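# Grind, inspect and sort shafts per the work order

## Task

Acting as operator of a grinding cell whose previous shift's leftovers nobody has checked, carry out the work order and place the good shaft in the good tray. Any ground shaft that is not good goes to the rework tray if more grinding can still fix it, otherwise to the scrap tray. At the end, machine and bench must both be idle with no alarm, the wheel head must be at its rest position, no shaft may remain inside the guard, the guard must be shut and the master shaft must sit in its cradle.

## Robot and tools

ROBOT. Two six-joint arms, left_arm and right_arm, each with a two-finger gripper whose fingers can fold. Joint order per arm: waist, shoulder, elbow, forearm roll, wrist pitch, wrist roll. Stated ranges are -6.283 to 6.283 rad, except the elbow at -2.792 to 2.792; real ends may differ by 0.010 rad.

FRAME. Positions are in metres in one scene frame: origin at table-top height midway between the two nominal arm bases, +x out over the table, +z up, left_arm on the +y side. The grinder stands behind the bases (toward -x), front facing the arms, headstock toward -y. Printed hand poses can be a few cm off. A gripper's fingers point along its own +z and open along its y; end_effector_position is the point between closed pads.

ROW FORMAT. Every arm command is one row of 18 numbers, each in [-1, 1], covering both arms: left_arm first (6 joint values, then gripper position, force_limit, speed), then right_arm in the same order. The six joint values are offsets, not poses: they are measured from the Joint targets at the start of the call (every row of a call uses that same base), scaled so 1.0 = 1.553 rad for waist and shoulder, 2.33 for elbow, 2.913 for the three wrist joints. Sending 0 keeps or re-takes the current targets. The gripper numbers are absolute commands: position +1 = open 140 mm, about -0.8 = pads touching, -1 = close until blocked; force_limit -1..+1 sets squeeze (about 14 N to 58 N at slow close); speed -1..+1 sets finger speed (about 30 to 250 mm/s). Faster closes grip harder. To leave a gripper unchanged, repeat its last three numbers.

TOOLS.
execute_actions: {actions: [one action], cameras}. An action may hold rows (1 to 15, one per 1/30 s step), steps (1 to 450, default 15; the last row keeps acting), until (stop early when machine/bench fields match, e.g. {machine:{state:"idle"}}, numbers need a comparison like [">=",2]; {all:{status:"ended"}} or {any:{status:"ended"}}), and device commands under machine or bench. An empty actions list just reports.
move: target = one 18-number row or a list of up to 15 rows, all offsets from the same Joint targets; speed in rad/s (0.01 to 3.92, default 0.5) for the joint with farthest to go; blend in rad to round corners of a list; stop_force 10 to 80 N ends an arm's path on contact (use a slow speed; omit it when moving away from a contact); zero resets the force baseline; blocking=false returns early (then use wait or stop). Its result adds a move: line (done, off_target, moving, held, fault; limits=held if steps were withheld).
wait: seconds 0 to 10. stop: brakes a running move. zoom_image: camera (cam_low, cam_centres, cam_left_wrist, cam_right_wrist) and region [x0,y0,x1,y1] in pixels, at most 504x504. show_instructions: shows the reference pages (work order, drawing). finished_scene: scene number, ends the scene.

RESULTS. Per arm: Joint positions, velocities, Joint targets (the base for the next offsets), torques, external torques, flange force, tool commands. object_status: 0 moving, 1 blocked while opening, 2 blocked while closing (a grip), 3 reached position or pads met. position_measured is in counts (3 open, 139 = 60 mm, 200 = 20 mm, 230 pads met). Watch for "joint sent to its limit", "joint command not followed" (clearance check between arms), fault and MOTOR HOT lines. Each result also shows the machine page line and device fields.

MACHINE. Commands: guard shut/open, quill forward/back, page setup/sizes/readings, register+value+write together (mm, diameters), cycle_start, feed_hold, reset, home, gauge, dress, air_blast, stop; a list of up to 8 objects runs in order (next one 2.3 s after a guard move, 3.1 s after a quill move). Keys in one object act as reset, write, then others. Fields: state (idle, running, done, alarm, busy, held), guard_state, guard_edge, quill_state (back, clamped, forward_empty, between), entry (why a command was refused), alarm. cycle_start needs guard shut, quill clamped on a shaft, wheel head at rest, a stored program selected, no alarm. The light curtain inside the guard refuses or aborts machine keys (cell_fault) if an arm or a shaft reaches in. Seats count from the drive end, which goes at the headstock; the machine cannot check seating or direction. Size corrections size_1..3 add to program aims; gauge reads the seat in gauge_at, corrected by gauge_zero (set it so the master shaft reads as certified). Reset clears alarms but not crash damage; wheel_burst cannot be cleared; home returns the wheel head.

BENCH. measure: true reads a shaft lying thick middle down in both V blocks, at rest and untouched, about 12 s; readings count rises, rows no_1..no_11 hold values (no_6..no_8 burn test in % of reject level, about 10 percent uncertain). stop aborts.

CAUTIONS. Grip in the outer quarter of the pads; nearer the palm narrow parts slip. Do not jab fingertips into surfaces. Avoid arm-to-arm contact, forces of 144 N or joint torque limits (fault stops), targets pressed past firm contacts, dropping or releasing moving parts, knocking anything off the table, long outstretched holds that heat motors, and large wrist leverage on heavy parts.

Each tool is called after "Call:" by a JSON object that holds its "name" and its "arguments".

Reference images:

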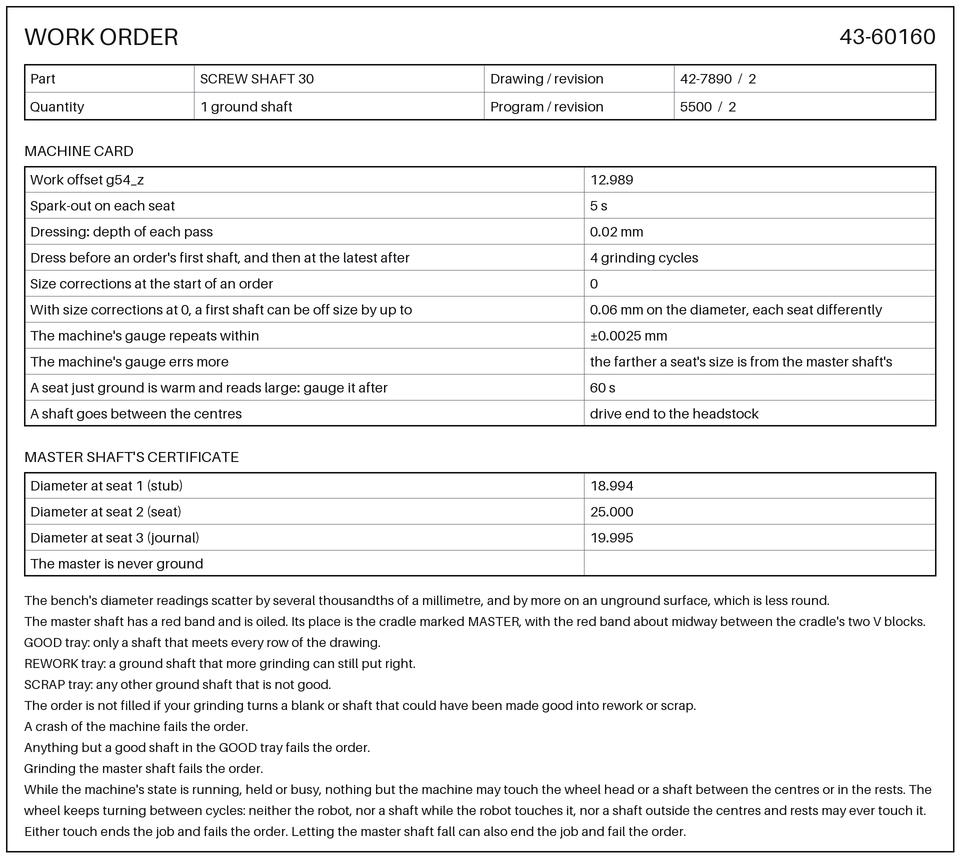

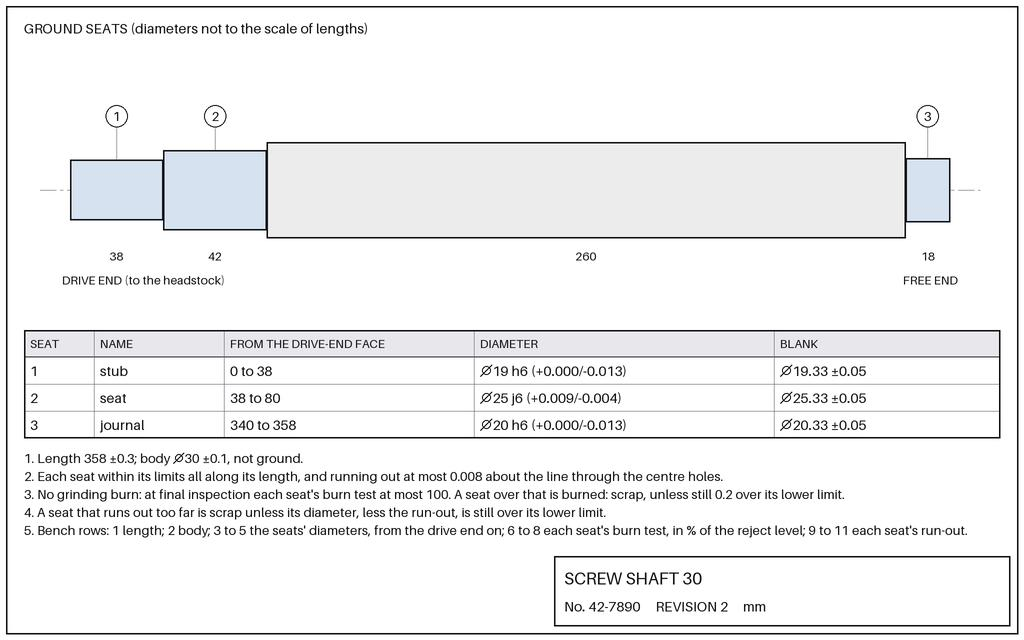

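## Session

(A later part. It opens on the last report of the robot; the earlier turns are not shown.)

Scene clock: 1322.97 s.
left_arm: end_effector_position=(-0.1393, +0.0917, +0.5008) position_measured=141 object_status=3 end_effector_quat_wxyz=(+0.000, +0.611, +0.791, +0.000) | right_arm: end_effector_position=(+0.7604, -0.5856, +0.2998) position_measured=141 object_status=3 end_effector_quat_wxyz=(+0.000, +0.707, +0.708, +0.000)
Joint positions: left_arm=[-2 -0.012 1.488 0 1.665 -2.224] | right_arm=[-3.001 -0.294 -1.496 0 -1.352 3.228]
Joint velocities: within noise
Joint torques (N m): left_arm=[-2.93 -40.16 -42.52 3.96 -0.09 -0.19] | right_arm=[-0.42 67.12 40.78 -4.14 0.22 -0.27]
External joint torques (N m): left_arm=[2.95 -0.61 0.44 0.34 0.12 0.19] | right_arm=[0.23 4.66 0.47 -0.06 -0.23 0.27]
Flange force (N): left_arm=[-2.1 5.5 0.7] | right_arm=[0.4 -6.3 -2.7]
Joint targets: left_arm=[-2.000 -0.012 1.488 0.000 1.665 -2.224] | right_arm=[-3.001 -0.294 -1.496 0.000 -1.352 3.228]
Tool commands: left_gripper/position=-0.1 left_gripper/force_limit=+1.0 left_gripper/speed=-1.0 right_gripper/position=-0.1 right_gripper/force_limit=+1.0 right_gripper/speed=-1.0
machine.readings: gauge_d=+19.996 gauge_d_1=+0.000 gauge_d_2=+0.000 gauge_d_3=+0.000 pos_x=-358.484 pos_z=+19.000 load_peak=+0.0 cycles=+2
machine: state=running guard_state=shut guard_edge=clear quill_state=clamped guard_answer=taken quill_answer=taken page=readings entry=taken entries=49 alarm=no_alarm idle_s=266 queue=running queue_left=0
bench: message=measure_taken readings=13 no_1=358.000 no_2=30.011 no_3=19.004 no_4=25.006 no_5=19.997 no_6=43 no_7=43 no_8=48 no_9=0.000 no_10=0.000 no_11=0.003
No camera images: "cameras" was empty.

Call:
{"name": "execute_actions", "arguments": {"actions": [{"steps": 450, "until": {"machine": {"state": ["!=", "running"]}}}], "cameras": []}}

Call:
{"name": "execute_actions", "arguments": {"actions": [{"steps": 450, "until": {"machine": {"state": ["!=", "running"]}}}], "cameras": []}}

Call:
{"name": "execute_actions", "arguments": {"actions": [{"steps": 450, "until": {"machine": {"state": ["!=", "running"]}}}], "cameras": []}}

Call:
{"name": "execute_actions", "arguments": {"actions": [{"steps": 450, "until": {"machine": {"state": ["!=", "running"]}}}], "cameras": []}}

Call:
{"name": "execute_actions", "arguments": {"actions": [{"steps": 450, "until": {"machine": {"state": ["!=", "running"]}}}], "cameras": []}}

Call:
{"name": "execute_actions", "arguments": {"actions": [{"steps": 450, "until": {"machine": {"state": ["!=", "running"]}}}], "cameras": []}}

Call:
{"name": "execute_actions", "arguments": {"actions": [{"steps": 450, "until": {"machine": {"state": ["!=", "running"]}}}], "cameras": []}}

Call:
{"name": "execute_actions", "arguments": {"actions": [{"steps": 450, "until": {"machine": {"state": ["!=", "running"]}}}], "cameras": []}}

Call:
{"name": "execute_actions", "arguments": {"actions": [{"steps": 450, "until": {"machine": {"state": ["!=", "running"]}}}], "cameras": []}}

Call:
{"name": "execute_actions", "arguments": {"actions": [{"steps": 450, "until": {"machine": {"state": ["!=", "running"]}}}], "cameras": []}}

Call:
{"name": "execute_actions", "arguments": {"actions": [{"steps": 450, "until": {"machine": {"state": ["!=", "running"]}}}], "cameras": []}}

Call:
{"name": "execute_actions", "arguments": {"actions": [{"steps": 450, "until": {"machine": {"state": ["!=", "running"]}}}], "cameras": []}}

Call:
{"name": "execute_actions", "arguments": {"actions": [{"steps": 450, "until": {"machine": {"state": ["!=", "running"]}}}], "cameras": []}}

Call:
{"name": "execute_actions", "arguments": {"actions": [{"steps": 450, "until": {"machine": {"state": ["!=", "running"]}}}], "cameras": []}}

Call:
{"name": "execute_actions", "arguments": {"actions": [{"steps": 450, "until": {"machine": {"state": ["!=", "running"]}}}], "cameras": []}}

Scene clock: 1342.83 s.
left_arm: end_effector_position=(-0.1393, +0.0917, +0.5008) position_measured=141 object_status=3 end_effector_quat_wxyz=(+0.000, +0.611, +0.791, +0.000) | right_arm: end_effector_position=(+0.7604, -0.5856, +0.2998) position_measured=141 object_status=3 end_effector_quat_wxyz=(+0.000, +0.707, +0.708, +0.000)
Joint positions: left_arm=[-2 -0.012 1.488 0 1.665 -2.224] | right_arm=[-3.001 -0.294 -1.496 0 -1.352 3.228]
Joint velocities: within noise
Joint torques (N m): left_arm=[-2.78 -40.48 -42.53 3.92 -0.11 -0.19] | right_arm=[0.3 66.13 40.8 -4.08 0.17 -0.26]
External joint torques (N m): left_arm=[2.75 -0.12 0.47 0.37 0.13 0.19] | right_arm=[-0.06 5.38 0.44 -0.1 -0.17 0.26]
Flange force (N): left_arm=[-2.5 4.8 0.7] | right_arm=[0.0 -7.5 -2.8]
Joint targets: left_arm=[-2.000 -0.012 1.488 0.000 1.665 -2.224] | right_arm=[-3.001 -0.294 -1.496 0.000 -1.352 3.228]
Tool commands: left_gripper/position=-0.1 left_gripper/force_limit=+1.0 left_gripper/speed=-1.0 right_gripper/position=-0.1 right_gripper/force_limit=+1.0 right_gripper/speed=-1.0
machine.readings: gauge_d=+19.996 gauge_d_1=+0.000 gauge_d_2=+0.000 gauge_d_3=+0.000 pos_x=-358.683 pos_z=+19.000 load_peak=+0.0 cycles=+2
machine: state=running guard_state=shut guard_edge=clear quill_state=clamped guard_answer=taken quill_answer=taken page=readings entry=taken entries=49 alarm=no_alarm idle_s=285 queue=running queue_left=0
bench: message=measure_taken readings=13 no_1=358.000 no_2=30.011 no_3=19.004 no_4=25.006 no_5=19.997 no_6=43 no_7=43 no_8=48 no_9=0.000 no_10=0.000 no_11=0.003
No camera images: "cameras" was empty.

Scene clock: 1358.03 s.
left_arm: end_effector_position=(-0.1393, +0.0917, +0.5008) position_measured=141 object_status=3 end_effector_quat_wxyz=(+0.000, +0.611, +0.791, +0.000) | right_arm: end_effector_position=(+0.7604, -0.5856, +0.2998) position_measured=141 object_status=3 end_effector_quat_wxyz=(+0.000, +0.707, +0.708, +0.000)
Joint positions: left_arm=[-2 -0.012 1.488 0 1.665 -2.224] | right_arm=[-3.001 -0.294 -1.496 0 -1.352 3.228]
Joint velocities: within noise
Joint torques (N m): left_arm=[-3.01 -40.29 -42.57 3.93 -0.1 -0.2] | right_arm=[0.34 66.7 40.73 -4.11 0.15 -0.27]
External joint torques (N m): left_arm=[2.96 -0.3 0.56 0.36 0.12 0.2] | right_arm=[-0.17 4.54 0.45 -0.07 -0.15 0.27]
Flange force (N): left_arm=[-2.4 5.3 0.9] | right_arm=[-0.1 -6.1 -2.5]
Joint targets: left_arm=[-2.000 -0.012 1.488 0.000 1.665 -2.224] | right_arm=[-3.001 -0.294 -1.496 0.000 -1.352 3.228]
Tool commands: left_gripper/position=-0.1 left_gripper/force_limit=+1.0 left_gripper/speed=-1.0 right_gripper/position=-0.1 right_gripper/force_limit=+1.0 right_gripper/speed=-1.0
machine.readings: gauge_d=+19.996 gauge_d_1=+0.000 gauge_d_2=+0.000 gauge_d_3=+0.000 pos_x=-358.803 pos_z=+19.000 load_peak=+0.0 cycles=+2
machine: state=running guard_state=shut guard_edge=clear quill_state=clamped guard_answer=taken quill_answer=taken page=readings entry=taken entries=49 alarm=no_alarm idle_s=300 queue=running queue_left=0
bench: message=measure_taken readings=13 no_1=358.000 no_2=30.011 no_3=19.004 no_4=25.006 no_5=19.997 no_6=43 no_7=43 no_8=48 no_9=0.000 no_10=0.000 no_11=0.003
No camera images: "cameras" was empty.

Scene clock: 1373.23 s.
left_arm: end_effector_position=(-0.1393, +0.0917, +0.5008) position_measured=141 object_status=3 end_effector_quat_wxyz=(+0.000, +0.611, +0.791, +0.000) | right_arm: end_effector_position=(+0.7604, -0.5856, +0.2998) position_measured=141 object_status=3 end_effector_quat_wxyz=(+0.000, +0.707, +0.708, +0.000)
Joint positions: left_arm=[-2 -0.012 1.488 0 1.665 -2.224] | right_arm=[-3.001 -0.294 -1.496 0 -1.352 3.228]
Joint velocities: within noise
Joint torques (N m): left_arm=[-2.9 -40.13 -42.52 3.91 -0.09 -0.22] | right_arm=[-0.67 67.06 40.87 -4.06 0.21 -0.29]
External joint torques (N m): left_arm=[2.95 -0.67 0.39 0.4 0.12 0.22] | right_arm=[0.92 4.56 0.54 -0.14 -0.21 0.29]
Flange force (N): left_arm=[-2.1 5.5 0.6] | right_arm=[1.4 -6.1 -2.7]
Joint targets: left_arm=[-2.000 -0.012 1.488 0.000 1.665 -2.224] | right_arm=[-3.001 -0.294 -1.496 0.000 -1.352 3.228]
Tool commands: left_gripper/position=-0.1 left_gripper/force_limit=+1.0 left_gripper/speed=-1.0 right_gripper/position=-0.1 right_gripper/force_limit=+1.0 right_gripper/speed=-1.0
machine.readings: gauge_d=+19.996 gauge_d_1=+0.000 gauge_d_2=+0.000 gauge_d_3=+0.000 pos_x=-358.834 pos_z=+19.000 load_peak=+0.0 cycles=+2
machine: state=running guard_state=shut guard_edge=clear quill_state=clamped guard_answer=taken quill_answer=taken page=readings entry=taken entries=49 alarm=no_alarm idle_s=316 queue=running queue_left=0
bench: message=measure_taken readings=13 no_1=358.000 no_2=30.011 no_3=19.004 no_4=25.006 no_5=19.997 no_6=43 no_7=43 no_8=48 no_9=0.000 no_10=0.000 no_11=0.003
No camera images: "cameras" was empty.

Scene clock: 1388.43 s.
left_arm: end_effector_position=(-0.1393, +0.0917, +0.5008) position_measured=141 object_status=3 end_effector_quat_wxyz=(+0.000, +0.611, +0.791, +0.000) | right_arm: end_effector_position=(+0.7604, -0.5856, +0.2998) position_measured=141 object_status=3 end_effector_quat_wxyz=(+0.000, +0.707, +0.708, +0.000)
Joint positions: left_arm=[-2 -0.012 1.488 0 1.665 -2.224] | right_arm=[-3.001 -0.294 -1.496 0 -1.352 3.228]
Joint velocities: within noise
Joint torques (N m): left_arm=[-2.78 -39.85 -42.58 3.92 -0.08 -0.18] | right_arm=[0.1 67.24 40.53 -4.15 0.2 -0.32]
External joint torques (N m): left_arm=[2.82 -0.92 0.47 0.39 0.11 0.18] | right_arm=[-0.32 4.24 0.64 -0.04 -0.21 0.32]
Flange force (N): left_arm=[-1.5 5.6 0.9] | right_arm=[-0.2 -5.2 -2.7]
Joint targets: left_arm=[-2.000 -0.012 1.488 0.000 1.665 -2.224] | right_arm=[-3.001 -0.294 -1.496 0.000 -1.352 3.228]
Tool commands: left_gripper/position=-0.1 left_gripper/force_limit=+1.0 left_gripper/speed=-1.0 right_gripper/position=-0.1 right_gripper/force_limit=+1.0 right_gripper/speed=-1.0
machine.readings: gauge_d=+19.996 gauge_d_1=+0.000 gauge_d_2=+0.000 gauge_d_3=+0.000 pos_x=-358.856 pos_z=+19.000 load_peak=+2.6 cycles=+2
machine: state=running guard_state=shut guard_edge=clear quill_state=clamped guard_answer=taken quill_answer=taken page=readings entry=taken entries=49 alarm=no_alarm idle_s=331 queue=running queue_left=0
bench: message=measure_taken readings=13 no_1=358.000 no_2=30.011 no_3=19.004 no_4=25.006 no_5=19.997 no_6=43 no_7=43 no_8=48 no_9=0.000 no_10=0.000 no_11=0.003
No camera images: "cameras" was empty.

Scene clock: 1403.63 s.
left_arm: end_effector_position=(-0.1393, +0.0917, +0.5008) position_measured=141 object_status=3 end_effector_quat_wxyz=(+0.000, +0.611, +0.791, +0.000) | right_arm: end_effector_position=(+0.7604, -0.5856, +0.2998) position_measured=141 object_status=3 end_effector_quat_wxyz=(+0.000, +0.707, +0.708, +0.000)
Joint positions: left_arm=[-2 -0.012 1.488 0 1.665 -2.224] | right_arm=[-3.001 -0.294 -1.496 0 -1.352 3.228]
Joint velocities: within noise
Joint torques (N m): left_arm=[-3.12 -40.23 -42.47 3.97 -0.08 -0.19] | right_arm=[0 66.52 40.86 -4.1 0.25 -0.29]
External joint torques (N m): left_arm=[3.02 -0.52 0.31 0.33 0.1 0.19] | right_arm=[-0.39 5.63 0.63 -0.12 -0.25 0.29]
Flange force (N): left_arm=[-2.4 5.4 0.5] | right_arm=[-0.4 -7.4 -3.3]
Joint targets: left_arm=[-2.000 -0.012 1.488 0.000 1.665 -2.224] | right_arm=[-3.001 -0.294 -1.496 0.000 -1.352 3.228]
Tool commands: left_gripper/position=-0.1 left_gripper/force_limit=+1.0 left_gripper/speed=-1.0 right_gripper/position=-0.1 right_gripper/force_limit=+1.0 right_gripper/speed=-1.0
machine.readings: gauge_d=+19.996 gauge_d_1=+0.000 gauge_d_2=+0.000 gauge_d_3=+0.000 pos_x=-352.450 pos_z=+59.000 load_peak=+2.6 cycles=+2
machine: state=running guard_state=shut guard_edge=clear quill_state=clamped guard_answer=taken quill_answer=taken page=readings entry=taken entries=49 alarm=no_alarm idle_s=346 queue=running queue_left=0
bench: message=measure_taken readings=13 no_1=358.000 no_2=30.011 no_3=19.004 no_4=25.006 no_5=19.997 no_6=43 no_7=43 no_8=48 no_9=0.000 no_10=0.000 no_11=0.003
No camera images: "cameras" was empty.

Scene clock: 1418.83 s.
left_arm: end_effector_position=(-0.1393, +0.0917, +0.5008) position_measured=141 object_status=3 end_effector_quat_wxyz=(+0.000, +0.611, +0.791, +0.000) | right_arm: end_effector_position=(+0.7604, -0.5856, +0.2998) position_measured=141 object_status=3 end_effector_quat_wxyz=(+0.000, +0.707, +0.708, +0.000)
Joint positions: left_arm=[-2 -0.012 1.488 0 1.665 -2.224] | right_arm=[-3.001 -0.294 -1.496 0 -1.352 3.228]
Joint velocities: within noise
Joint torques (N m): left_arm=[-2.73 -40.14 -42.42 3.94 -0.07 -0.18] | right_arm=[-0.23 66.92 40.78 -4.17 0.2 -0.33]
External joint torques (N m): left_arm=[2.67 -0.56 0.33 0.36 0.1 0.18] | right_arm=[0.33 4.64 0.55 -0.02 -0.2 0.33]
Flange force (N): left_arm=[-2.0 4.9 0.5] | right_arm=[0.7 -6.1 -2.7]
Joint targets: left_arm=[-2.000 -0.012 1.488 0.000 1.665 -2.224] | right_arm=[-3.001 -0.294 -1.496 0.000 -1.352 3.228]
Tool commands: left_gripper/position=-0.1 left_gripper/force_limit=+1.0 left_gripper/speed=-1.0 right_gripper/position=-0.1 right_gripper/force_limit=+1.0 right_gripper/speed=-1.0
machine.readings: gauge_d=+19.996 gauge_d_1=+0.000 gauge_d_2=+0.000 gauge_d_3=+0.000 pos_x=-352.602 pos_z=+59.000 load_peak=+2.6 cycles=+2
machine: state=running guard_state=shut guard_edge=clear quill_state=clamped guard_answer=taken quill_answer=taken page=readings entry=taken entries=49 alarm=no_alarm idle_s=361 queue=running queue_left=0
bench: message=measure_taken readings=13 no_1=358.000 no_2=30.011 no_3=19.004 no_4=25.006 no_5=19.997 no_6=43 no_7=43 no_8=48 no_9=0.000 no_10=0.000 no_11=0.003
No camera images: "cameras" was empty.

Scene clock: 1434.03 s.
left_arm: end_effector_position=(-0.1393, +0.0917, +0.5008) position_measured=141 object_status=3 end_effector_quat_wxyz=(+0.000, +0.611, +0.791, +0.000) | right_arm: end_effector_position=(+0.7604, -0.5856, +0.2998) position_measured=141 object_status=3 end_effector_quat_wxyz=(+0.000, +0.707, +0.708, +0.000)
Joint positions: left_arm=[-2 -0.012 1.488 0 1.665 -2.224] | right_arm=[-3.001 -0.294 -1.496 0 -1.352 3.228]
Joint velocities: within noise
Joint torques (N m): left_arm=[-3 -40.21 -42.43 3.96 -0.08 -0.22] | right_arm=[-0.22 66.18 40.83 -4.07 0.12 -0.35]
External joint torques (N m): left_arm=[2.96 -0.55 0.29 0.34 0.11 0.22] | right_arm=[0.49 4.94 0.1 -0.08 -0.14 0.35]
Flange force (N): left_arm=[-2.4 5.3 0.5] | right_arm=[0.9 -7.6 -2.1]
Joint targets: left_arm=[-2.000 -0.012 1.488 0.000 1.665 -2.224] | right_arm=[-3.001 -0.294 -1.496 0.000 -1.352 3.228]
Tool commands: left_gripper/position=-0.1 left_gripper/force_limit=+1.0 left_gripper/speed=-1.0 right_gripper/position=-0.1 right_gripper/force_limit=+1.0 right_gripper/speed=-1.0
machine.readings: gauge_d=+19.996 gauge_d_1=+0.000 gauge_d_2=+0.000 gauge_d_3=+0.000 pos_x=-352.754 pos_z=+59.000 load_peak=+2.6 cycles=+2
machine: state=running guard_state=shut guard_edge=clear quill_state=clamped guard_answer=taken quill_answer=taken page=readings entry=taken entries=49 alarm=no_alarm idle_s=376 queue=running queue_left=0
bench: message=measure_taken readings=13 no_1=358.000 no_2=30.011 no_3=19.004 no_4=25.006 no_5=19.997 no_6=43 no_7=43 no_8=48 no_9=0.000 no_10=0.000 no_11=0.003
No camera images: "cameras" was empty.

Scene clock: 1449.23 s.
left_arm: end_effector_position=(-0.1393, +0.0917, +0.5008) position_measured=141 object_status=3 end_effector_quat_wxyz=(+0.000, +0.611, +0.791, +0.000) | right_arm: end_effector_position=(+0.7604, -0.5856, +0.2998) position_measured=141 object_status=3 end_effector_quat_wxyz=(+0.000, +0.707, +0.708, +0.000)
Joint positions: left_arm=[-2 -0.012 1.488 0 1.665 -2.224] | right_arm=[-3.001 -0.294 -1.496 0 -1.352 3.228]
Joint velocities: within noise
Joint torques (N m): left_arm=[-3.01 -40.03 -42.43 3.95 -0.12 -0.19] | right_arm=[-0.8 66.51 40.63 -4.1 0.24 -0.33]
External joint torques (N m): left_arm=[3 -0.69 0.33 0.35 0.14 0.19] | right_arm=[0.7 5.31 0.78 -0.1 -0.24 0.33]
Flange force (N): left_arm=[-2.2 5.5 0.5] | right_arm=[1.2 -6.7 -3.3]
Joint targets: left_arm=[-2.000 -0.012 1.488 0.000 1.665 -2.224] | right_arm=[-3.001 -0.294 -1.496 0.000 -1.352 3.228]
Tool commands: left_gripper/position=-0.1 left_gripper/force_limit=+1.0 left_gripper/speed=-1.0 right_gripper/position=-0.1 right_gripper/force_limit=+1.0 right_gripper/speed=-1.0
machine.readings: gauge_d=+19.996 gauge_d_1=+0.000 gauge_d_2=+0.000 gauge_d_3=+0.000 pos_x=-352.809 pos_z=+59.000 load_peak=+2.6 cycles=+2
machine: state=running guard_state=shut guard_edge=clear quill_state=clamped guard_answer=taken quill_answer=taken page=readings entry=taken entries=49 alarm=no_alarm idle_s=391 queue=running queue_left=0
bench: message=measure_taken readings=13 no_1=358.000 no_2=30.011 no_3=19.004 no_4=25.006 no_5=19.997 no_6=43 no_7=43 no_8=48 no_9=0.000 no_10=0.000 no_11=0.003
No camera images: "cameras" was empty.

Scene clock: 1464.43 s.
left_arm: end_effector_position=(-0.1393, +0.0917, +0.5008) position_measured=141 object_status=3 end_effector_quat_wxyz=(+0.000, +0.611, +0.791, +0.000) | right_arm: end_effector_position=(+0.7604, -0.5856, +0.2998) position_measured=141 object_status=3 end_effector_quat_wxyz=(+0.000, +0.707, +0.708, +0.000)
Joint positions: left_arm=[-2 -0.012 1.488 0 1.665 -2.224] | right_arm=[-3.001 -0.294 -1.496 0 -1.352 3.228]
Joint velocities: within noise
Joint torques (N m): left_arm=[-2.71 -40.2 -42.38 3.94 -0.08 -0.19] | right_arm=[0.21 66.4 40.92 -4.12 0.21 -0.23]
External joint torques (N m): left_arm=[2.69 -0.62 0.22 0.36 0.11 0.19] | right_arm=[-0.32 5.27 0.35 -0.07 -0.21 0.23]
Flange force (N): left_arm=[-2.1 4.9 0.3] | right_arm=[-0.4 -7.5 -2.7]
Joint targets: left_arm=[-2.000 -0.012 1.488 0.000 1.665 -2.224] | right_arm=[-3.001 -0.294 -1.496 0.000 -1.352 3.228]
Tool commands: left_gripper/position=-0.1 left_gripper/force_limit=+1.0 left_gripper/speed=-1.0 right_gripper/position=-0.1 right_gripper/force_limit=+1.0 right_gripper/speed=-1.0
machine.readings: gauge_d=+19.996 gauge_d_1=+0.000 gauge_d_2=+0.000 gauge_d_3=+0.000 pos_x=-352.839 pos_z=+59.000 load_peak=+2.6 cycles=+2
machine: state=running guard_state=shut guard_edge=clear quill_state=clamped guard_answer=taken quill_answer=taken page=readings entry=taken entries=49 alarm=no_alarm idle_s=406 queue=running queue_left=0
bench: message=measure_taken readings=13 no_1=358.000 no_2=30.011 no_3=19.004 no_4=25.006 no_5=19.997 no_6=43 no_7=43 no_8=48 no_9=0.000 no_10=0.000 no_11=0.003
No camera images: "cameras" was empty.

Scene clock: 1479.63 s.
left_arm: end_effector_position=(-0.1393, +0.0917, +0.5008) position_measured=141 object_status=3 end_effector_quat_wxyz=(+0.000, +0.611, +0.791, +0.000) | right_arm: end_effector_position=(+0.7604, -0.5856, +0.2998) position_measured=141 object_status=3 end_effector_quat_wxyz=(+0.000, +0.707, +0.708, +0.000)
Joint positions: left_arm=[-2 -0.012 1.488 0 1.665 -2.224] | right_arm=[-3.001 -0.294 -1.496 0 -1.352 3.228]
Joint velocities: within noise
Joint torques (N m): left_arm=[-3.03 -40.24 -42.5 3.95 -0.11 -0.19] | right_arm=[-0.43 66.27 40.65 -4.17 0.18 -0.29]
External joint torques (N m): left_arm=[3.03 -0.5 0.37 0.36 0.13 0.19] | right_arm=[0.33 5.27 0.59 -0.02 -0.18 0.29]
Flange force (N): left_arm=[-2.4 5.4 0.6] | right_arm=[0.6 -7.1 -3.0]
Joint targets: left_arm=[-2.000 -0.012 1.488 0.000 1.665 -2.224] | right_arm=[-3.001 -0.294 -1.496 0.000 -1.352 3.228]
Tool commands: left_gripper/position=-0.1 left_gripper/force_limit=+1.0 left_gripper/speed=-1.0 right_gripper/position=-0.1 right_gripper/force_limit=+1.0 right_gripper/speed=-1.0
machine.readings: gauge_d=+19.996 gauge_d_1=+0.000 gauge_d_2=+0.000 gauge_d_3=+0.000 pos_x=-263.590 pos_z=+349.000 load_peak=+3.4 cycles=+2
machine: state=running guard_state=shut guard_edge=clear quill_state=clamped guard_answer=taken quill_answer=taken page=readings entry=taken entries=49 alarm=no_alarm idle_s=421 queue=running queue_left=0
bench: message=measure_taken readings=13 no_1=358.000 no_2=30.011 no_3=19.004 no_4=25.006 no_5=19.997 no_6=43 no_7=43 no_8=48 no_9=0.000 no_10=0.000 no_11=0.003
No camera images: "cameras" was empty.

Scene clock: 1494.83 s.
left_arm: end_effector_position=(-0.1393, +0.0917, +0.5008) position_measured=141 object_status=3 end_effector_quat_wxyz=(+0.000, +0.611, +0.791, +0.000) | right_arm: end_effector_position=(+0.7604, -0.5856, +0.2998) position_measured=141 object_status=3 end_effector_quat_wxyz=(+0.000, +0.707, +0.708, +0.000)
Joint positions: left_arm=[-2 -0.012 1.488 0 1.665 -2.224] | right_arm=[-3.001 -0.294 -1.496 0 -1.352 3.228]
Joint velocities: within noise
Joint torques (N m): left_arm=[-2.82 -40.26 -42.49 3.92 -0.09 -0.2] | right_arm=[0.11 67.15 40.46 -4.11 0.21 -0.38]
External joint torques (N m): left_arm=[2.75 -0.46 0.39 0.38 0.12 0.2] | right_arm=[-0.48 4.45 0.79 -0.09 -0.21 0.38]
Flange force (N): left_arm=[-2.1 5.0 0.6] | right_arm=[-0.3 -5.3 -3.0]
Joint targets: left_arm=[-2.000 -0.012 1.488 0.000 1.665 -2.224] | right_arm=[-3.001 -0.294 -1.496 0.000 -1.352 3.228]
Tool commands: left_gripper/position=-0.1 left_gripper/force_limit=+1.0 left_gripper/speed=-1.0 right_gripper/position=-0.1 right_gripper/force_limit=+1.0 right_gripper/speed=-1.0
machine.readings: gauge_d=+19.996 gauge_d_1=+0.000 gauge_d_2=+0.000 gauge_d_3=+0.000 pos_x=-357.501 pos_z=+349.000 load_peak=+3.4 cycles=+2
machine: state=running guard_state=shut guard_edge=clear quill_state=clamped guard_answer=taken quill_answer=taken page=readings entry=taken entries=49 alarm=no_alarm idle_s=436 queue=running queue_left=0
bench: message=measure_taken readings=13 no_1=358.000 no_2=30.011 no_3=19.004 no_4=25.006 no_5=19.997 no_6=43 no_7=43 no_8=48 no_9=0.000 no_10=0.000 no_11=0.003
No camera images: "cameras" was empty.

Scene clock: 1510.03 s.
left_arm: end_effector_position=(-0.1393, +0.0917, +0.5008) position_measured=141 object_status=3 end_effector_quat_wxyz=(+0.000, +0.611, +0.791, +0.000) | right_arm: end_effector_position=(+0.7604, -0.5856, +0.2998) position_measured=141 object_status=3 end_effector_quat_wxyz=(+0.000, +0.707, +0.708, +0.000)
Joint positions: left_arm=[-2 -0.012 1.488 0 1.665 -2.224] | right_arm=[-3.001 -0.294 -1.496 0 -1.352 3.228]
Joint velocities: within noise
Joint torques (N m): left_arm=[-2.72 -40.12 -42.56 3.93 -0.09 -0.18] | right_arm=[-0.14 67.15 40.74 -4.16 0.21 -0.31]
External joint torques (N m): left_arm=[2.65 -0.6 0.46 0.37 0.12 0.18] | right_arm=[0.23 4.43 0.48 -0.02 -0.22 0.31]
Flange force (N): left_arm=[-1.7 5.0 0.8] | right_arm=[0.5 -5.9 -2.6]
Joint targets: left_arm=[-2.000 -0.012 1.488 0.000 1.665 -2.224] | right_arm=[-3.001 -0.294 -1.496 0.000 -1.352 3.228]
Tool commands: left_gripper/position=-0.1 left_gripper/force_limit=+1.0 left_gripper/speed=-1.0 right_gripper/position=-0.1 right_gripper/force_limit=+1.0 right_gripper/speed=-1.0
machine.readings: gauge_d=+19.996 gauge_d_1=+0.000 gauge_d_2=+0.000 gauge_d_3=+0.000 pos_x=-357.653 pos_z=+349.000 load_peak=+3.4 cycles=+2
machine: state=running guard_state=shut guard_edge=clear quill_state=clamped guard_answer=taken quill_answer=taken page=readings entry=taken entries=49 alarm=no_alarm idle_s=451 queue=running queue_left=0
bench: message=measure_taken readings=13 no_1=358.000 no_2=30.011 no_3=19.004 no_4=25.006 no_5=19.997 no_6=43 no_7=43 no_8=48 no_9=0.000 no_10=0.000 no_11=0.003
No camera images: "cameras" was empty.

Scene clock: 1525.23 s.
left_arm: end_effector_position=(-0.1393, +0.0917, +0.5008) position_measured=141 object_status=3 end_effector_quat_wxyz=(+0.000, +0.611, +0.791, +0.000) | right_arm: end_effector_position=(+0.7604, -0.5856, +0.2998) position_measured=141 object_status=3 end_effector_quat_wxyz=(+0.000, +0.707, +0.708, +0.000)
Joint positions: left_arm=[-2 -0.012 1.488 0 1.665 -2.224] | right_arm=[-3.001 -0.294 -1.496 0 -1.352 3.228]
Joint velocities: within noise
Joint torques (N m): left_arm=[-2.9 -40.33 -42.44 3.97 -0.12 -0.17] | right_arm=[0.06 67.51 40.68 -4.16 0.18 -0.34]
External joint torques (N m): left_arm=[2.9 -0.43 0.31 0.34 0.15 0.17] | right_arm=[-0.2 4.21 0.63 -0.04 -0.19 0.34]
Flange force (N): left_arm=[-2.4 5.1 0.4] | right_arm=[0.0 -5.3 -2.7]
Joint targets: left_arm=[-2.000 -0.012 1.488 0.000 1.665 -2.224] | right_arm=[-3.001 -0.294 -1.496 0.000 -1.352 3.228]
Tool commands: left_gripper/position=-0.1 left_gripper/force_limit=+1.0 left_gripper/speed=-1.0 right_gripper/position=-0.1 right_gripper/force_limit=+1.0 right_gripper/speed=-1.0
machine.readings: gauge_d=+19.996 gauge_d_1=+0.000 gauge_d_2=+0.000 gauge_d_3=+0.000 pos_x=-357.795 pos_z=+349.000 load_peak=+3.4 cycles=+2
machine: state=running guard_state=shut guard_edge=clear quill_state=clamped guard_answer=taken quill_answer=taken page=readings entry=taken entries=49 alarm=no_alarm idle_s=466 queue=running queue_left=0
bench: message=measure_taken readings=13 no_1=358.000 no_2=30.011 no_3=19.004 no_4=25.006 no_5=19.997 no_6=43 no_7=43 no_8=48 no_9=0.000 no_10=0.000 no_11=0.003
No camera images: "cameras" was empty.

Scene clock: 1540.43 s.
left_arm: end_effector_position=(-0.1393, +0.0917, +0.5008) position_measured=141 object_status=3 end_effector_quat_wxyz=(+0.000, +0.611, +0.791, +0.000) | right_arm: end_effector_position=(+0.7604, -0.5856, +0.2998) position_measured=141 object_status=3 end_effector_quat_wxyz=(+0.000, +0.707, +0.708, +0.000)
Joint positions: left_arm=[-2 -0.012 1.488 0 1.665 -2.224] | right_arm=[-3.001 -0.294 -1.496 0 -1.352 3.228]
Joint velocities: within noise
Joint torques (N m): left_arm=[-2.79 -40.15 -42.59 3.95 -0.1 -0.2] | right_arm=[-0.01 66.8 40.72 -4.11 0.19 -0.33]
External joint torques (N m): left_arm=[2.7 -0.58 0.44 0.35 0.13 0.2] | right_arm=[0.15 4.65 0.51 -0.07 -0.19 0.33]
Flange force (N): left_arm=[-1.9 5.1 0.7] | right_arm=[0.4 -6.2 -2.6]
Joint targets: left_arm=[-2.000 -0.012 1.488 0.000 1.665 -2.224] | right_arm=[-3.001 -0.294 -1.496 0.000 -1.352 3.228]
Tool commands: left_gripper/position=-0.1 left_gripper/force_limit=+1.0 left_gripper/speed=-1.0 right_gripper/position=-0.1 right_gripper/force_limit=+1.0 right_gripper/speed=-1.0
machine.readings: gauge_d=+19.996 gauge_d_1=+0.000 gauge_d_2=+0.000 gauge_d_3=+0.000 pos_x=-357.825 pos_z=+349.000 load_peak=+3.4 cycles=+2
machine: state=running guard_state=shut guard_edge=clear quill_state=clamped guard_answer=taken quill_answer=taken page=readings entry=taken entries=49 alarm=no_alarm idle_s=481 queue=running queue_left=0
bench: message=measure_taken readings=13 no_1=358.000 no_2=30.011 no_3=19.004 no_4=25.006 no_5=19.997 no_6=43 no_7=43 no_8=48 no_9=0.000 no_10=0.000 no_11=0.003
No camera images: "cameras" was empty.

Scene clock: 1555.63 s.
left_arm: end_effector_position=(-0.1393, +0.0917, +0.5008) position_measured=141 object_status=3 end_effector_quat_wxyz=(+0.000, +0.611, +0.791, +0.000) | right_arm: end_effector_position=(+0.7604, -0.5856, +0.2998) position_measured=141 object_status=3 end_effector_quat_wxyz=(+0.000, +0.707, +0.708, +0.000)
Joint positions: left_arm=[-2 -0.012 1.488 0 1.665 -2.224] | right_arm=[-3.001 -0.294 -1.496 0 -1.352 3.228]
Joint velocities: within noise
Joint torques (N m): left_arm=[-2.98 -40.14 -42.51 3.91 -0.1 -0.18] | right_arm=[-0.01 67.06 40.95 -4.14 0.25 -0.3]
External joint torques (N m): left_arm=[2.94 -0.54 0.41 0.38 0.12 0.18] | right_arm=[-0.71 4.73 0.33 -0.08 -0.26 0.3]
Flange force (N): left_arm=[-2.2 5.4 0.7] | right_arm=[-0.8 -6.6 -2.6]
Joint targets: left_arm=[-2.000 -0.012 1.488 0.000 1.665 -2.224] | right_arm=[-3.001 -0.294 -1.496 0.000 -1.352 3.228]
Tool commands: left_gripper/position=-0.1 left_gripper/force_limit=+1.0 left_gripper/speed=-1.0 right_gripper/position=-0.1 right_gripper/force_limit=+1.0 right_gripper/speed=-1.0
machine.readings: gauge_d=+19.996 gauge_d_1=+0.000 gauge_d_2=+0.000 gauge_d_3=+0.000 pos_x=-357.852 pos_z=+349.000 load_peak=+3.4 cycles=+2
machine: state=running guard_state=shut guard_edge=clear quill_state=clamped guard_answer=taken quill_answer=taken page=readings entry=taken entries=49 alarm=no_alarm idle_s=496 queue=running queue_left=0
bench: message=measure_taken readings=13 no_1=358.000 no_2=30.011 no_3=19.004 no_4=25.006 no_5=19.997 no_6=43 no_7=43 no_8=48 no_9=0.000 no_10=0.000 no_11=0.003
No camera images: "cameras" was empty.

Call:
{"name": "execute_actions", "arguments": {"actions": [{"steps": 450, "until": {"machine": {"state": ["!=", "running"]}}}], "cameras": []}}

Scene clock: 1566.03 s.
left_arm: end_effector_position=(-0.1393, +0.0917, +0.5008) position_measured=141 object_status=3 end_effector_quat_wxyz=(+0.000, +0.611, +0.791, +0.000) | right_arm: end_effector_position=(+0.7604, -0.5856, +0.2998) position_measured=141 object_status=3 end_effector_quat_wxyz=(+0.000, +0.707, +0.708, +0.000)
Joint positions: left_arm=[-2 -0.012 1.488 0 1.665 -2.224] | right_arm=[-3.001 -0.294 -1.496 0 -1.352 3.228]
Joint velocities: within noise
Joint torques (N m): left_arm=[-2.94 -40.35 -42.49 3.94 -0.05 -0.2] | right_arm=[-0.37 66.61 40.77 -4.18 0.18 -0.29]
External joint torques (N m): left_arm=[2.93 -0.38 0.36 0.37 0.08 0.2] | right_arm=[0.52 4.95 0.57 -0.01 -0.18 0.29]
Flange force (N): left_arm=[-2.5 5.2 0.6] | right_arm=[0.9 -6.6 -2.8]
Joint targets: left_arm=[-2.000 -0.012 1.488 0.000 1.665 -2.224] | right_arm=[-3.001 -0.294 -1.496 0.000 -1.352 3.228]
Tool commands: left_gripper/position=-0.1 left_gripper/force_limit=+1.0 left_gripper/speed=-1.0 right_gripper/position=-0.1 right_gripper/force_limit=+1.0 right_gripper/speed=-1.0
machine.readings: gauge_d=+19.996 gauge_d_1=+0.000 gauge_d_2=+0.000 gauge_d_3=+0.000 pos_x=+0.000 pos_z=+0.000 load_peak=+3.4 cycles=+3
machine: state=done guard_state=shut guard_edge=clear quill_state=clamped guard_answer=taken quill_answer=taken page=readings entry=taken entries=49 alarm=no_alarm idle_s=0 queue=done queue_left=0
bench: message=measure_taken readings=13 no_1=358.000 no_2=30.011 no_3=19.004 no_4=25.006 no_5=19.997 no_6=43 no_7=43 no_8=48 no_9=0.000 no_10=0.000 no_11=0.003
No camera images: "cameras" was empty.

Call:
{"name": "wait", "arguments": {"seconds": 10, "cameras": []}}

Call:
{"name": "wait", "arguments": {"seconds": 10, "cameras": []}}

Call:
{"name": "wait", "arguments": {"seconds": 10, "cameras": []}}

Call:
{"name": "wait", "arguments": {"seconds": 10, "cameras": []}}

Call:
{"name": "wait", "arguments": {"seconds": 10, "cameras": []}}

Call:
{"name": "wait", "arguments": {"seconds": 4, "cameras": []}}

Call:
{"name": "execute_actions", "arguments": {"actions": [{"machine": [{"register": "gauge_at", "value": 1, "write": true, "gauge": true}, {"register": "gauge_at", "value": 2, "write": true, "gauge": true}, {"register": "gauge_at", "value": 3, "write": true, "gauge": true}], "steps": 450, "until": {"all": {"status": "ended"}}}], "cameras": []}}

Scene clock: 1579.37 s.
left_arm: end_effector_position=(-0.1393, +0.0917, +0.5008) position_measured=141 object_status=3 end_effector_quat_wxyz=(+0.000, +0.611, +0.791, +0.000) | right_arm: end_effector_position=(+0.7604, -0.5856, +0.2998) position_measured=141 object_status=3 end_effector_quat_wxyz=(+0.000, +0.707, +0.708, +0.000)
Joint positions: left_arm=[-2 -0.012 1.488 0 1.665 -2.224] | right_arm=[-3.001 -0.294 -1.496 0 -1.352 3.228]
Joint velocities: within noise
Joint torques (N m): left_arm=[-2.95 -40.47 -42.48 3.94 -0.11 -0.19] | right_arm=[-0.1 66.03 40.73 -4.17 0.21 -0.32]
External joint torques (N m): left_arm=[2.82 -0.23 0.35 0.36 0.14 0.19] | right_arm=[0.12 5.3 0.43 -0.01 -0.22 0.32]
Flange force (N): left_arm=[-2.6 4.9 0.5] | right_arm=[0.3 -7.4 -2.8]
Joint targets: left_arm=[-2.000 -0.012 1.488 0.000 1.665 -2.224] | right_arm=[-3.001 -0.294 -1.496 0.000 -1.352 3.228]
Tool commands: left_gripper/position=-0.1 left_gripper/force_limit=+1.0 left_gripper/speed=-1.0 right_gripper/position=-0.1 right_gripper/force_limit=+1.0 right_gripper/speed=-1.0
machine.readings: gauge_d=+19.996 gauge_d_1=+0.000 gauge_d_2=+0.000 gauge_d_3=+0.000 pos_x=+0.000 pos_z=+0.000 load_peak=+3.4 cycles=+3
machine: state=done guard_state=shut guard_edge=clear quill_state=clamped guard_answer=taken quill_answer=taken page=readings entry=taken entries=49 alarm=no_alarm idle_s=13 queue=done queue_left=0
bench: message=measure_taken readings=13 no_1=358.000 no_2=30.011 no_3=19.004 no_4=25.006 no_5=19.997 no_6=43 no_7=43 no_8=48 no_9=0.000 no_10=0.000 no_11=0.003
wait: 10.00 s; at rest from the start
No camera images: "cameras" was empty.

Scene clock: 1589.37 s.
left_arm: end_effector_position=(-0.1393, +0.0917, +0.5008) position_measured=141 object_status=3 end_effector_quat_wxyz=(+0.000, +0.611, +0.791, +0.000) | right_arm: end_effector_position=(+0.7604, -0.5856, +0.2998) position_measured=141 object_status=3 end_effector_quat_wxyz=(+0.000, +0.707, +0.708, +0.000)
Joint positions: left_arm=[-2 -0.012 1.488 0 1.665 -2.224] | right_arm=[-3.001 -0.294 -1.496 0 -1.352 3.228]
Joint velocities: within noise
Joint torques (N m): left_arm=[-2.98 -40.3 -42.53 3.94 -0.1 -0.2] | right_arm=[0.15 66.64 40.68 -4.1 0.25 -0.28]
External joint torques (N m): left_arm=[2.98 -0.48 0.41 0.36 0.13 0.2] | right_arm=[-0.37 4.94 0.51 -0.09 -0.25 0.28]
Flange force (N): left_arm=[-2.3 5.4 0.6] | right_arm=[-0.4 -6.6 -2.9]
Joint targets: left_arm=[-2.000 -0.012 1.488 0.000 1.665 -2.224] | right_arm=[-3.001 -0.294 -1.496 0.000 -1.352 3.228]
Tool commands: left_gripper/position=-0.1 left_gripper/force_limit=+1.0 left_gripper/speed=-1.0 right_gripper/position=-0.1 right_gripper/force_limit=+1.0 right_gripper/speed=-1.0
machine.readings: gauge_d=+19.996 gauge_d_1=+0.000 gauge_d_2=+0.000 gauge_d_3=+0.000 pos_x=+0.000 pos_z=+0.000 load_peak=+3.4 cycles=+3
machine: state=done guard_state=shut guard_edge=clear quill_state=clamped guard_answer=taken quill_answer=taken page=readings entry=taken entries=49 alarm=no_alarm idle_s=23 queue=done queue_left=0
bench: message=measure_taken readings=13 no_1=358.000 no_2=30.011 no_3=19.004 no_4=25.006 no_5=19.997 no_6=43 no_7=43 no_8=48 no_9=0.000 no_10=0.000 no_11=0.003
wait: 10.00 s
No camera images: "cameras" was empty.

Scene clock: 1599.37 s.
left_arm: end_effector_position=(-0.1393, +0.0917, +0.5008) position_measured=141 object_status=3 end_effector_quat_wxyz=(+0.000, +0.611, +0.791, +0.000) | right_arm: end_effector_position=(+0.7604, -0.5856, +0.2998) position_measured=141 object_status=3 end_effector_quat_wxyz=(+0.000, +0.707, +0.708, +0.000)
Joint positions: left_arm=[-2 -0.012 1.488 0 1.665 -2.224] | right_arm=[-3.001 -0.294 -1.496 0 -1.352 3.228]
Joint velocities: within noise
Joint torques (N m): left_arm=[-2.94 -40.44 -42.49 3.92 -0.12 -0.19] | right_arm=[-0.46 66.93 40.82 -4.13 0.24 -0.3]
External joint torques (N m): left_arm=[2.9 -0.31 0.35 0.38 0.14 0.19] | right_arm=[0.11 4.29 0.18 -0.05 -0.26 0.3]
Flange force (N): left_arm=[-2.6 5.1 0.5] | right_arm=[0.3 -6.3 -2.2]
Joint targets: left_arm=[-2.000 -0.012 1.488 0.000 1.665 -2.224] | right_arm=[-3.001 -0.294 -1.496 0.000 -1.352 3.228]
Tool commands: left_gripper/position=-0.1 left_gripper/force_limit=+1.0 left_gripper/speed=-1.0 right_gripper/position=-0.1 right_gripper/force_limit=+1.0 right_gripper/speed=-1.0
machine.readings: gauge_d=+19.996 gauge_d_1=+0.000 gauge_d_2=+0.000 gauge_d_3=+0.000 pos_x=+0.000 pos_z=+0.000 load_peak=+3.4 cycles=+3
machine: state=done guard_state=shut guard_edge=clear quill_state=clamped guard_answer=taken quill_answer=taken page=readings entry=taken entries=49 alarm=no_alarm idle_s=33 queue=done queue_left=0
bench: message=measure_taken readings=13 no_1=358.000 no_2=30.011 no_3=19.004 no_4=25.006 no_5=19.997 no_6=43 no_7=43 no_8=48 no_9=0.000 no_10=0.000 no_11=0.003
wait: 10.00 s
No camera images: "cameras" was empty.

Scene clock: 1609.37 s.
left_arm: end_effector_position=(-0.1393, +0.0917, +0.5008) position_measured=141 object_status=3 end_effector_quat_wxyz=(+0.000, +0.611, +0.791, +0.000) | right_arm: end_effector_position=(+0.7604, -0.5856, +0.2998) position_measured=141 object_status=3 end_effector_quat_wxyz=(+0.000, +0.707, +0.708, +0.000)
Joint positions: left_arm=[-2 -0.012 1.488 0 1.665 -2.224] | right_arm=[-3.001 -0.294 -1.496 0 -1.352 3.228]
Joint velocities: within noise
Joint torques (N m): left_arm=[-2.94 -40.16 -42.55 3.92 -0.1 -0.19] | right_arm=[-0.12 66.66 40.74 -4.13 0.17 -0.29]
External joint torques (N m): left_arm=[2.96 -0.65 0.39 0.39 0.12 0.19] | right_arm=[0.02 4.89 0.61 -0.07 -0.17 0.29]
Flange force (N): left_arm=[-2.1 5.5 0.6] | right_arm=[0.2 -6.4 -2.8]
Joint targets: left_arm=[-2.000 -0.012 1.488 0.000 1.665 -2.224] | right_arm=[-3.001 -0.294 -1.496 0.000 -1.352 3.228]
Tool commands: left_gripper/position=-0.1 left_gripper/force_limit=+1.0 left_gripper/speed=-1.0 right_gripper/position=-0.1 right_gripper/force_limit=+1.0 right_gripper/speed=-1.0
machine.readings: gauge_d=+19.996 gauge_d_1=+0.000 gauge_d_2=+0.000 gauge_d_3=+0.000 pos_x=+0.000 pos_z=+0.000 load_peak=+3.4 cycles=+3
machine: state=done guard_state=shut guard_edge=clear quill_state=clamped guard_answer=taken quill_answer=taken page=readings entry=taken entries=49 alarm=no_alarm idle_s=43 queue=done queue_left=0
bench: message=measure_taken readings=13 no_1=358.000 no_2=30.011 no_3=19.004 no_4=25.006 no_5=19.997 no_6=43 no_7=43 no_8=48 no_9=0.000 no_10=0.000 no_11=0.003
wait: 10.00 s
No camera images: "cameras" was empty.

Scene clock: 1619.37 s.
left_arm: end_effector_position=(-0.1393, +0.0917, +0.5008) position_measured=141 object_status=3 end_effector_quat_wxyz=(+0.000, +0.611, +0.791, +0.000) | right_arm: end_effector_position=(+0.7604, -0.5856, +0.2998) position_measured=141 object_status=3 end_effector_quat_wxyz=(+0.000, +0.707, +0.708, +0.000)
Joint positions: left_arm=[-2 -0.012 1.488 0 1.665 -2.224] | right_arm=[-3.001 -0.294 -1.496 0 -1.352 3.228]
Joint velocities: within noise
Joint torques (N m): left_arm=[-3.03 -40.11 -42.55 3.92 -0.08 -0.2] | right_arm=[-0.01 66.53 40.66 -4.08 0.23 -0.29]
External joint torques (N m): left_arm=[3 -0.59 0.47 0.38 0.11 0.2] | right_arm=[-0.16 4.66 0.43 -0.1 -0.24 0.29]
Flange force (N): left_arm=[-2.1 5.6 0.8] | right_arm=[-0.1 -6.3 -2.6]
Joint targets: left_arm=[-2.000 -0.012 1.488 0.000 1.665 -2.224] | right_arm=[-3.001 -0.294 -1.496 0.000 -1.352 3.228]
Tool commands: left_gripper/position=-0.1 left_gripper/force_limit=+1.0 left_gripper/speed=-1.0 right_gripper/position=-0.1 right_gripper/force_limit=+1.0 right_gripper/speed=-1.0
machine.readings: gauge_d=+19.996 gauge_d_1=+0.000 gauge_d_2=+0.000 gauge_d_3=+0.000 pos_x=+0.000 pos_z=+0.000 load_peak=+3.4 cycles=+3
machine: state=done guard_state=shut guard_edge=clear quill_state=clamped guard_answer=taken quill_answer=taken page=readings entry=taken entries=49 alarm=no_alarm idle_s=53 queue=done queue_left=0
bench: message=measure_taken readings=13 no_1=358.000 no_2=30.011 no_3=19.004 no_4=25.006 no_5=19.997 no_6=43 no_7=43 no_8=48 no_9=0.000 no_10=0.000 no_11=0.003
wait: 10.00 s
No camera images: "cameras" was empty.

Scene clock: 1623.37 s.
left_arm: end_effector_position=(-0.1393, +0.0917, +0.5008) position_measured=141 object_status=3 end_effector_quat_wxyz=(+0.000, +0.611, +0.791, +0.000) | right_arm: end_effector_position=(+0.7604, -0.5856, +0.2998) position_measured=141 object_status=3 end_effector_quat_wxyz=(+0.000, +0.707, +0.708, +0.000)
Joint positions: left_arm=[-2 -0.012 1.488 0 1.665 -2.224] | right_arm=[-3.001 -0.294 -1.496 0 -1.352 3.228]
Joint velocities: within noise
Joint torques (N m): left_arm=[-3.03 -40.17 -42.56 3.95 -0.09 -0.21] | right_arm=[-0.47 66.85 40.46 -4.04 0.19 -0.32]
External joint torques (N m): left_arm=[3.01 -0.62 0.4 0.36 0.12 0.21] | right_arm=[0.33 4.21 0.38 -0.11 -0.22 0.32]
Flange force (N): left_arm=[-2.2 5.6 0.7] | right_arm=[0.7 -5.8 -2.4]
Joint targets: left_arm=[-2.000 -0.012 1.488 0.000 1.665 -2.224] | right_arm=[-3.001 -0.294 -1.496 0.000 -1.352 3.228]
Tool commands: left_gripper/position=-0.1 left_gripper/force_limit=+1.0 left_gripper/speed=-1.0 right_gripper/position=-0.1 right_gripper/force_limit=+1.0 right_gripper/speed=-1.0
machine.readings: gauge_d=+19.996 gauge_d_1=+0.000 gauge_d_2=+0.000 gauge_d_3=+0.000 pos_x=+0.000 pos_z=+0.000 load_peak=+3.4 cycles=+3
machine: state=done guard_state=shut guard_edge=clear quill_state=clamped guard_answer=taken quill_answer=taken page=readings entry=taken entries=49 alarm=no_alarm idle_s=57 queue=done queue_left=0
bench: message=measure_taken readings=13 no_1=358.000 no_2=30.011 no_3=19.004 no_4=25.006 no_5=19.997 no_6=43 no_7=43 no_8=48 no_9=0.000 no_10=0.000 no_11=0.003
wait: 4.00 s
No camera images: "cameras" was empty.

Scene clock: 1635.70 s.
left_arm: end_effector_position=(-0.1393, +0.0917, +0.5008) position_measured=141 object_status=3 end_effector_quat_wxyz=(+0.000, +0.611, +0.791, +0.000) | right_arm: end_effector_position=(+0.7604, -0.5856, +0.2998) position_measured=141 object_status=3 end_effector_quat_wxyz=(+0.000, +0.707, +0.708, +0.000)
Joint positions: left_arm=[-2 -0.012 1.488 0 1.665 -2.224] | right_arm=[-3.001 -0.294 -1.496 0 -1.352 3.228]
Joint velocities: within noise
Joint torques (N m): left_arm=[-2.91 -40.16 -42.52 3.92 -0.08 -0.19] | right_arm=[0.19 67.12 40.91 -4.08 0.22 -0.31]
External joint torques (N m): left_arm=[2.91 -0.58 0.41 0.38 0.11 0.19] | right_arm=[-0.42 4.44 0.27 -0.11 -0.23 0.31]
Flange force (N): left_arm=[-2.1 5.4 0.7] | right_arm=[-0.4 -6.3 -2.3]
Joint targets: left_arm=[-2.000 -0.012 1.488 0.000 1.665 -2.224] | right_arm=[-3.001 -0.294 -1.496 0.000 -1.352 3.228]
Tool commands: left_gripper/position=-0.1 left_gripper/force_limit=+1.0 left_gripper/speed=-1.0 right_gripper/position=-0.1 right_gripper/force_limit=+1.0 right_gripper/speed=-1.0
machine.readings: gauge_d=+19.991 gauge_d_1=+18.993 gauge_d_2=+25.001 gauge_d_3=+19.991 pos_x=+0.000 pos_z=+0.000 load_peak=+3.4 cycles=+3
machine: state=done guard_state=shut guard_edge=clear quill_state=clamped guard_answer=taken quill_answer=taken page=readings entry=taken entries=55 alarm=no_alarm idle_s=69 queue=done queue_left=0
bench: message=measure_taken readings=13 no_1=358.000 no_2=30.011 no_3=19.004 no_4=25.006 no_5=19.997 no_6=43 no_7=43 no_8=48 no_9=0.000 no_10=0.000 no_11=0.003
No camera images: "cameras" was empty.

Call:
{"name": "execute_actions", "arguments": {"actions": [{"machine": [{"guard": "open"}, {"quill": "back"}], "steps": 170, "until": {"machine": {"guard_state": "open", "quill_state": "back"}}}], "cameras": []}}

Call:
{"name": "move", "arguments": {"target": [[-0.32923,0.37444,-0.26279,0,0.01078,-0.08798,-0.1,1,-1,0,0,0,0,0,0,-0.1,1,-1],[-0.32923,0.37193,-0.16781,0,-0.06389,-0.08798,-0.1,1,-1,0,0,0,0,0,0,-0.1,1,-1],[-0.32923,0.38284,-0.10539,0,-0.1196,-0.08798,-0.1,1,-1,0,0,0,0,0,0,-0.1,1,-1]], "speed": [0.5,0.3,0.15], "blend": [0.02,0.01,0], "cameras": ["cam_left_wrist","cam_centres"]}}

Scene clock: 1644.10 s.
left_arm: end_effector_position=(-0.1393, +0.0917, +0.5008) position_measured=141 object_status=3 end_effector_quat_wxyz=(+0.000, +0.611, +0.791, +0.000) | right_arm: end_effector_position=(+0.7604, -0.5856, +0.2998) position_measured=141 object_status=3 end_effector_quat_wxyz=(+0.000, +0.707, +0.708, +0.000)
Joint positions: left_arm=[-2 -0.012 1.488 0 1.665 -2.224] | right_arm=[-3.001 -0.294 -1.496 0 -1.352 3.228]
Joint velocities: within noise
Joint torques (N m): left_arm=[-3 -40.18 -42.43 3.95 -0.1 -0.23] | right_arm=[-0.03 66.38 40.64 -4.11 0.15 -0.23]
External joint torques (N m): left_arm=[2.94 -0.57 0.28 0.36 0.12 0.23] | right_arm=[0.32 5.06 0.52 -0.06 -0.16 0.23]
Flange force (N): left_arm=[-2.4 5.3 0.4] | right_arm=[0.5 -6.9 -2.8]
Joint targets: left_arm=[-2.000 -0.012 1.488 0.000 1.665 -2.224] | right_arm=[-3.001 -0.294 -1.496 0.000 -1.352 3.228]
Tool commands: left_gripper/position=-0.1 left_gripper/force_limit=+1.0 left_gripper/speed=-1.0 right_gripper/position=-0.1 right_gripper/force_limit=+1.0 right_gripper/speed=-1.0
machine.readings: gauge_d=+19.991 gauge_d_1=+0.000 gauge_d_2=+0.000 gauge_d_3=+0.000 pos_x=+0.000 pos_z=+0.000 load_peak=+3.4 cycles=+3
machine: state=idle guard_state=open guard_edge=clear quill_state=back guard_answer=taken quill_answer=taken page=readings entry=taken entries=55 alarm=no_alarm idle_s=78 queue=running queue_left=0
bench: message=measure_taken readings=13 no_1=358.000 no_2=30.011 no_3=19.004 no_4=25.006 no_5=19.997 no_6=43 no_7=43 no_8=48 no_9=0.000 no_10=0.000 no_11=0.003
No camera images: "cameras" was empty.

Scene clock: 1647.50 s.
left_arm: end_effector_position=(-0.6332, +0.0426, +0.2049) position_measured=141 object_status=3 end_effector_quat_wxyz=(+0.000, +0.707, +0.707, +0.000) | right_arm: end_effector_position=(+0.7604, -0.5856, +0.2998) position_measured=141 object_status=3 end_effector_quat_wxyz=(+0.000, +0.707, +0.708, +0.000)
Joint positions: left_arm=[-2.512 0.583 1.242 0 1.316 -2.481] | right_arm=[-3.001 -0.294 -1.496 0 -1.352 3.228]
Joint velocities: within noise
Joint torques (N m): left_arm=[-2.66 -97.99 -41.25 3.8 0.01 -0.19] | right_arm=[-0.12 66.73 40.61 -4.1 0.22 -0.34]
External joint torques (N m): left_arm=[2.77 -0.25 0.33 0.37 0.01 0.19] | right_arm=[0.43 4.53 0.6 -0.08 -0.22 0.34]
Flange force (N): left_arm=[-1.8 3.0 0.3] | right_arm=[0.8 -5.9 -2.8]
Joint targets: left_arm=[-2.512 0.583 1.242 0.000 1.316 -2.481] | right_arm=[-3.001 -0.294 -1.496 0.000 -1.352 3.228]
machine.readings: gauge_d=+19.991 gauge_d_1=+0.000 gauge_d_2=+0.000 gauge_d_3=+0.000 pos_x=+0.000 pos_z=+0.000 load_peak=+3.4 cycles=+3
machine: state=idle guard_state=open guard_edge=clear quill_state=back guard_answer=taken quill_answer=taken page=readings entry=taken entries=55 alarm=no_alarm idle_s=81 queue=done queue_left=0
bench: message=measure_taken readings=13 no_1=358.000 no_2=30.011 no_3=19.004 no_4=25.006 no_5=19.997 no_6=43 no_7=43 no_8=48 no_9=0.000 no_10=0.000 no_11=0.003
move: done
camera_calibration:
cam_left_wrist: T_world_to_cam=[[0.999716, -0.0154148, 0.0181523, 0.635101], [-0.020728, -0.938529, 0.344578, -0.0417307], [0.0117248, -0.344856, -0.938582, 0.353721], [0, 0, 0, 1]] pos_world=[-0.639933, 0.0926075, 0.334848]
Images, in order (width x height): cam_centres 896x504, cam_left_wrist 896x504.

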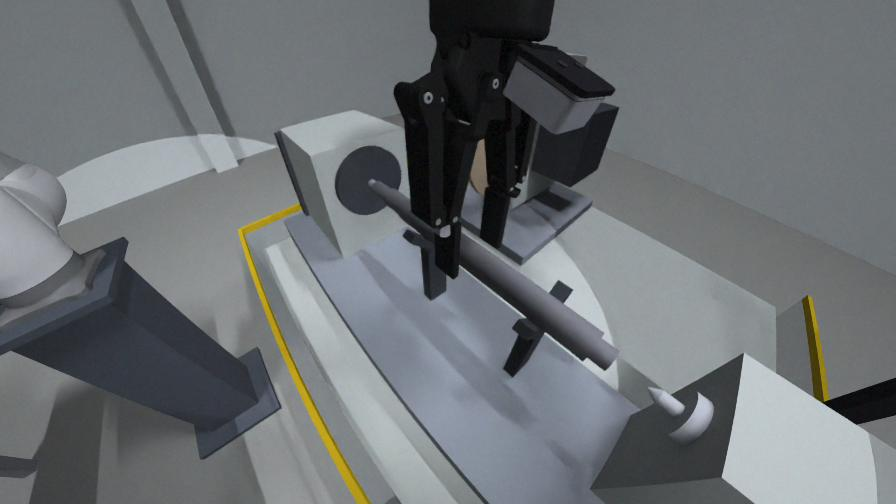

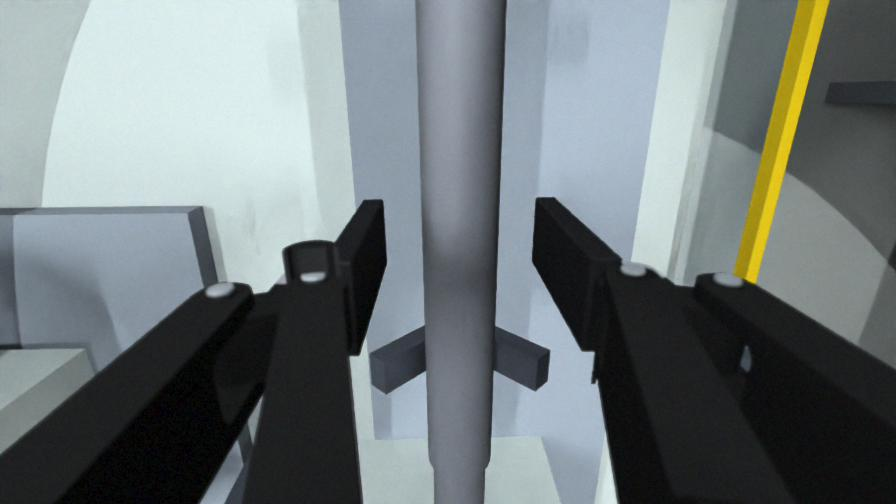

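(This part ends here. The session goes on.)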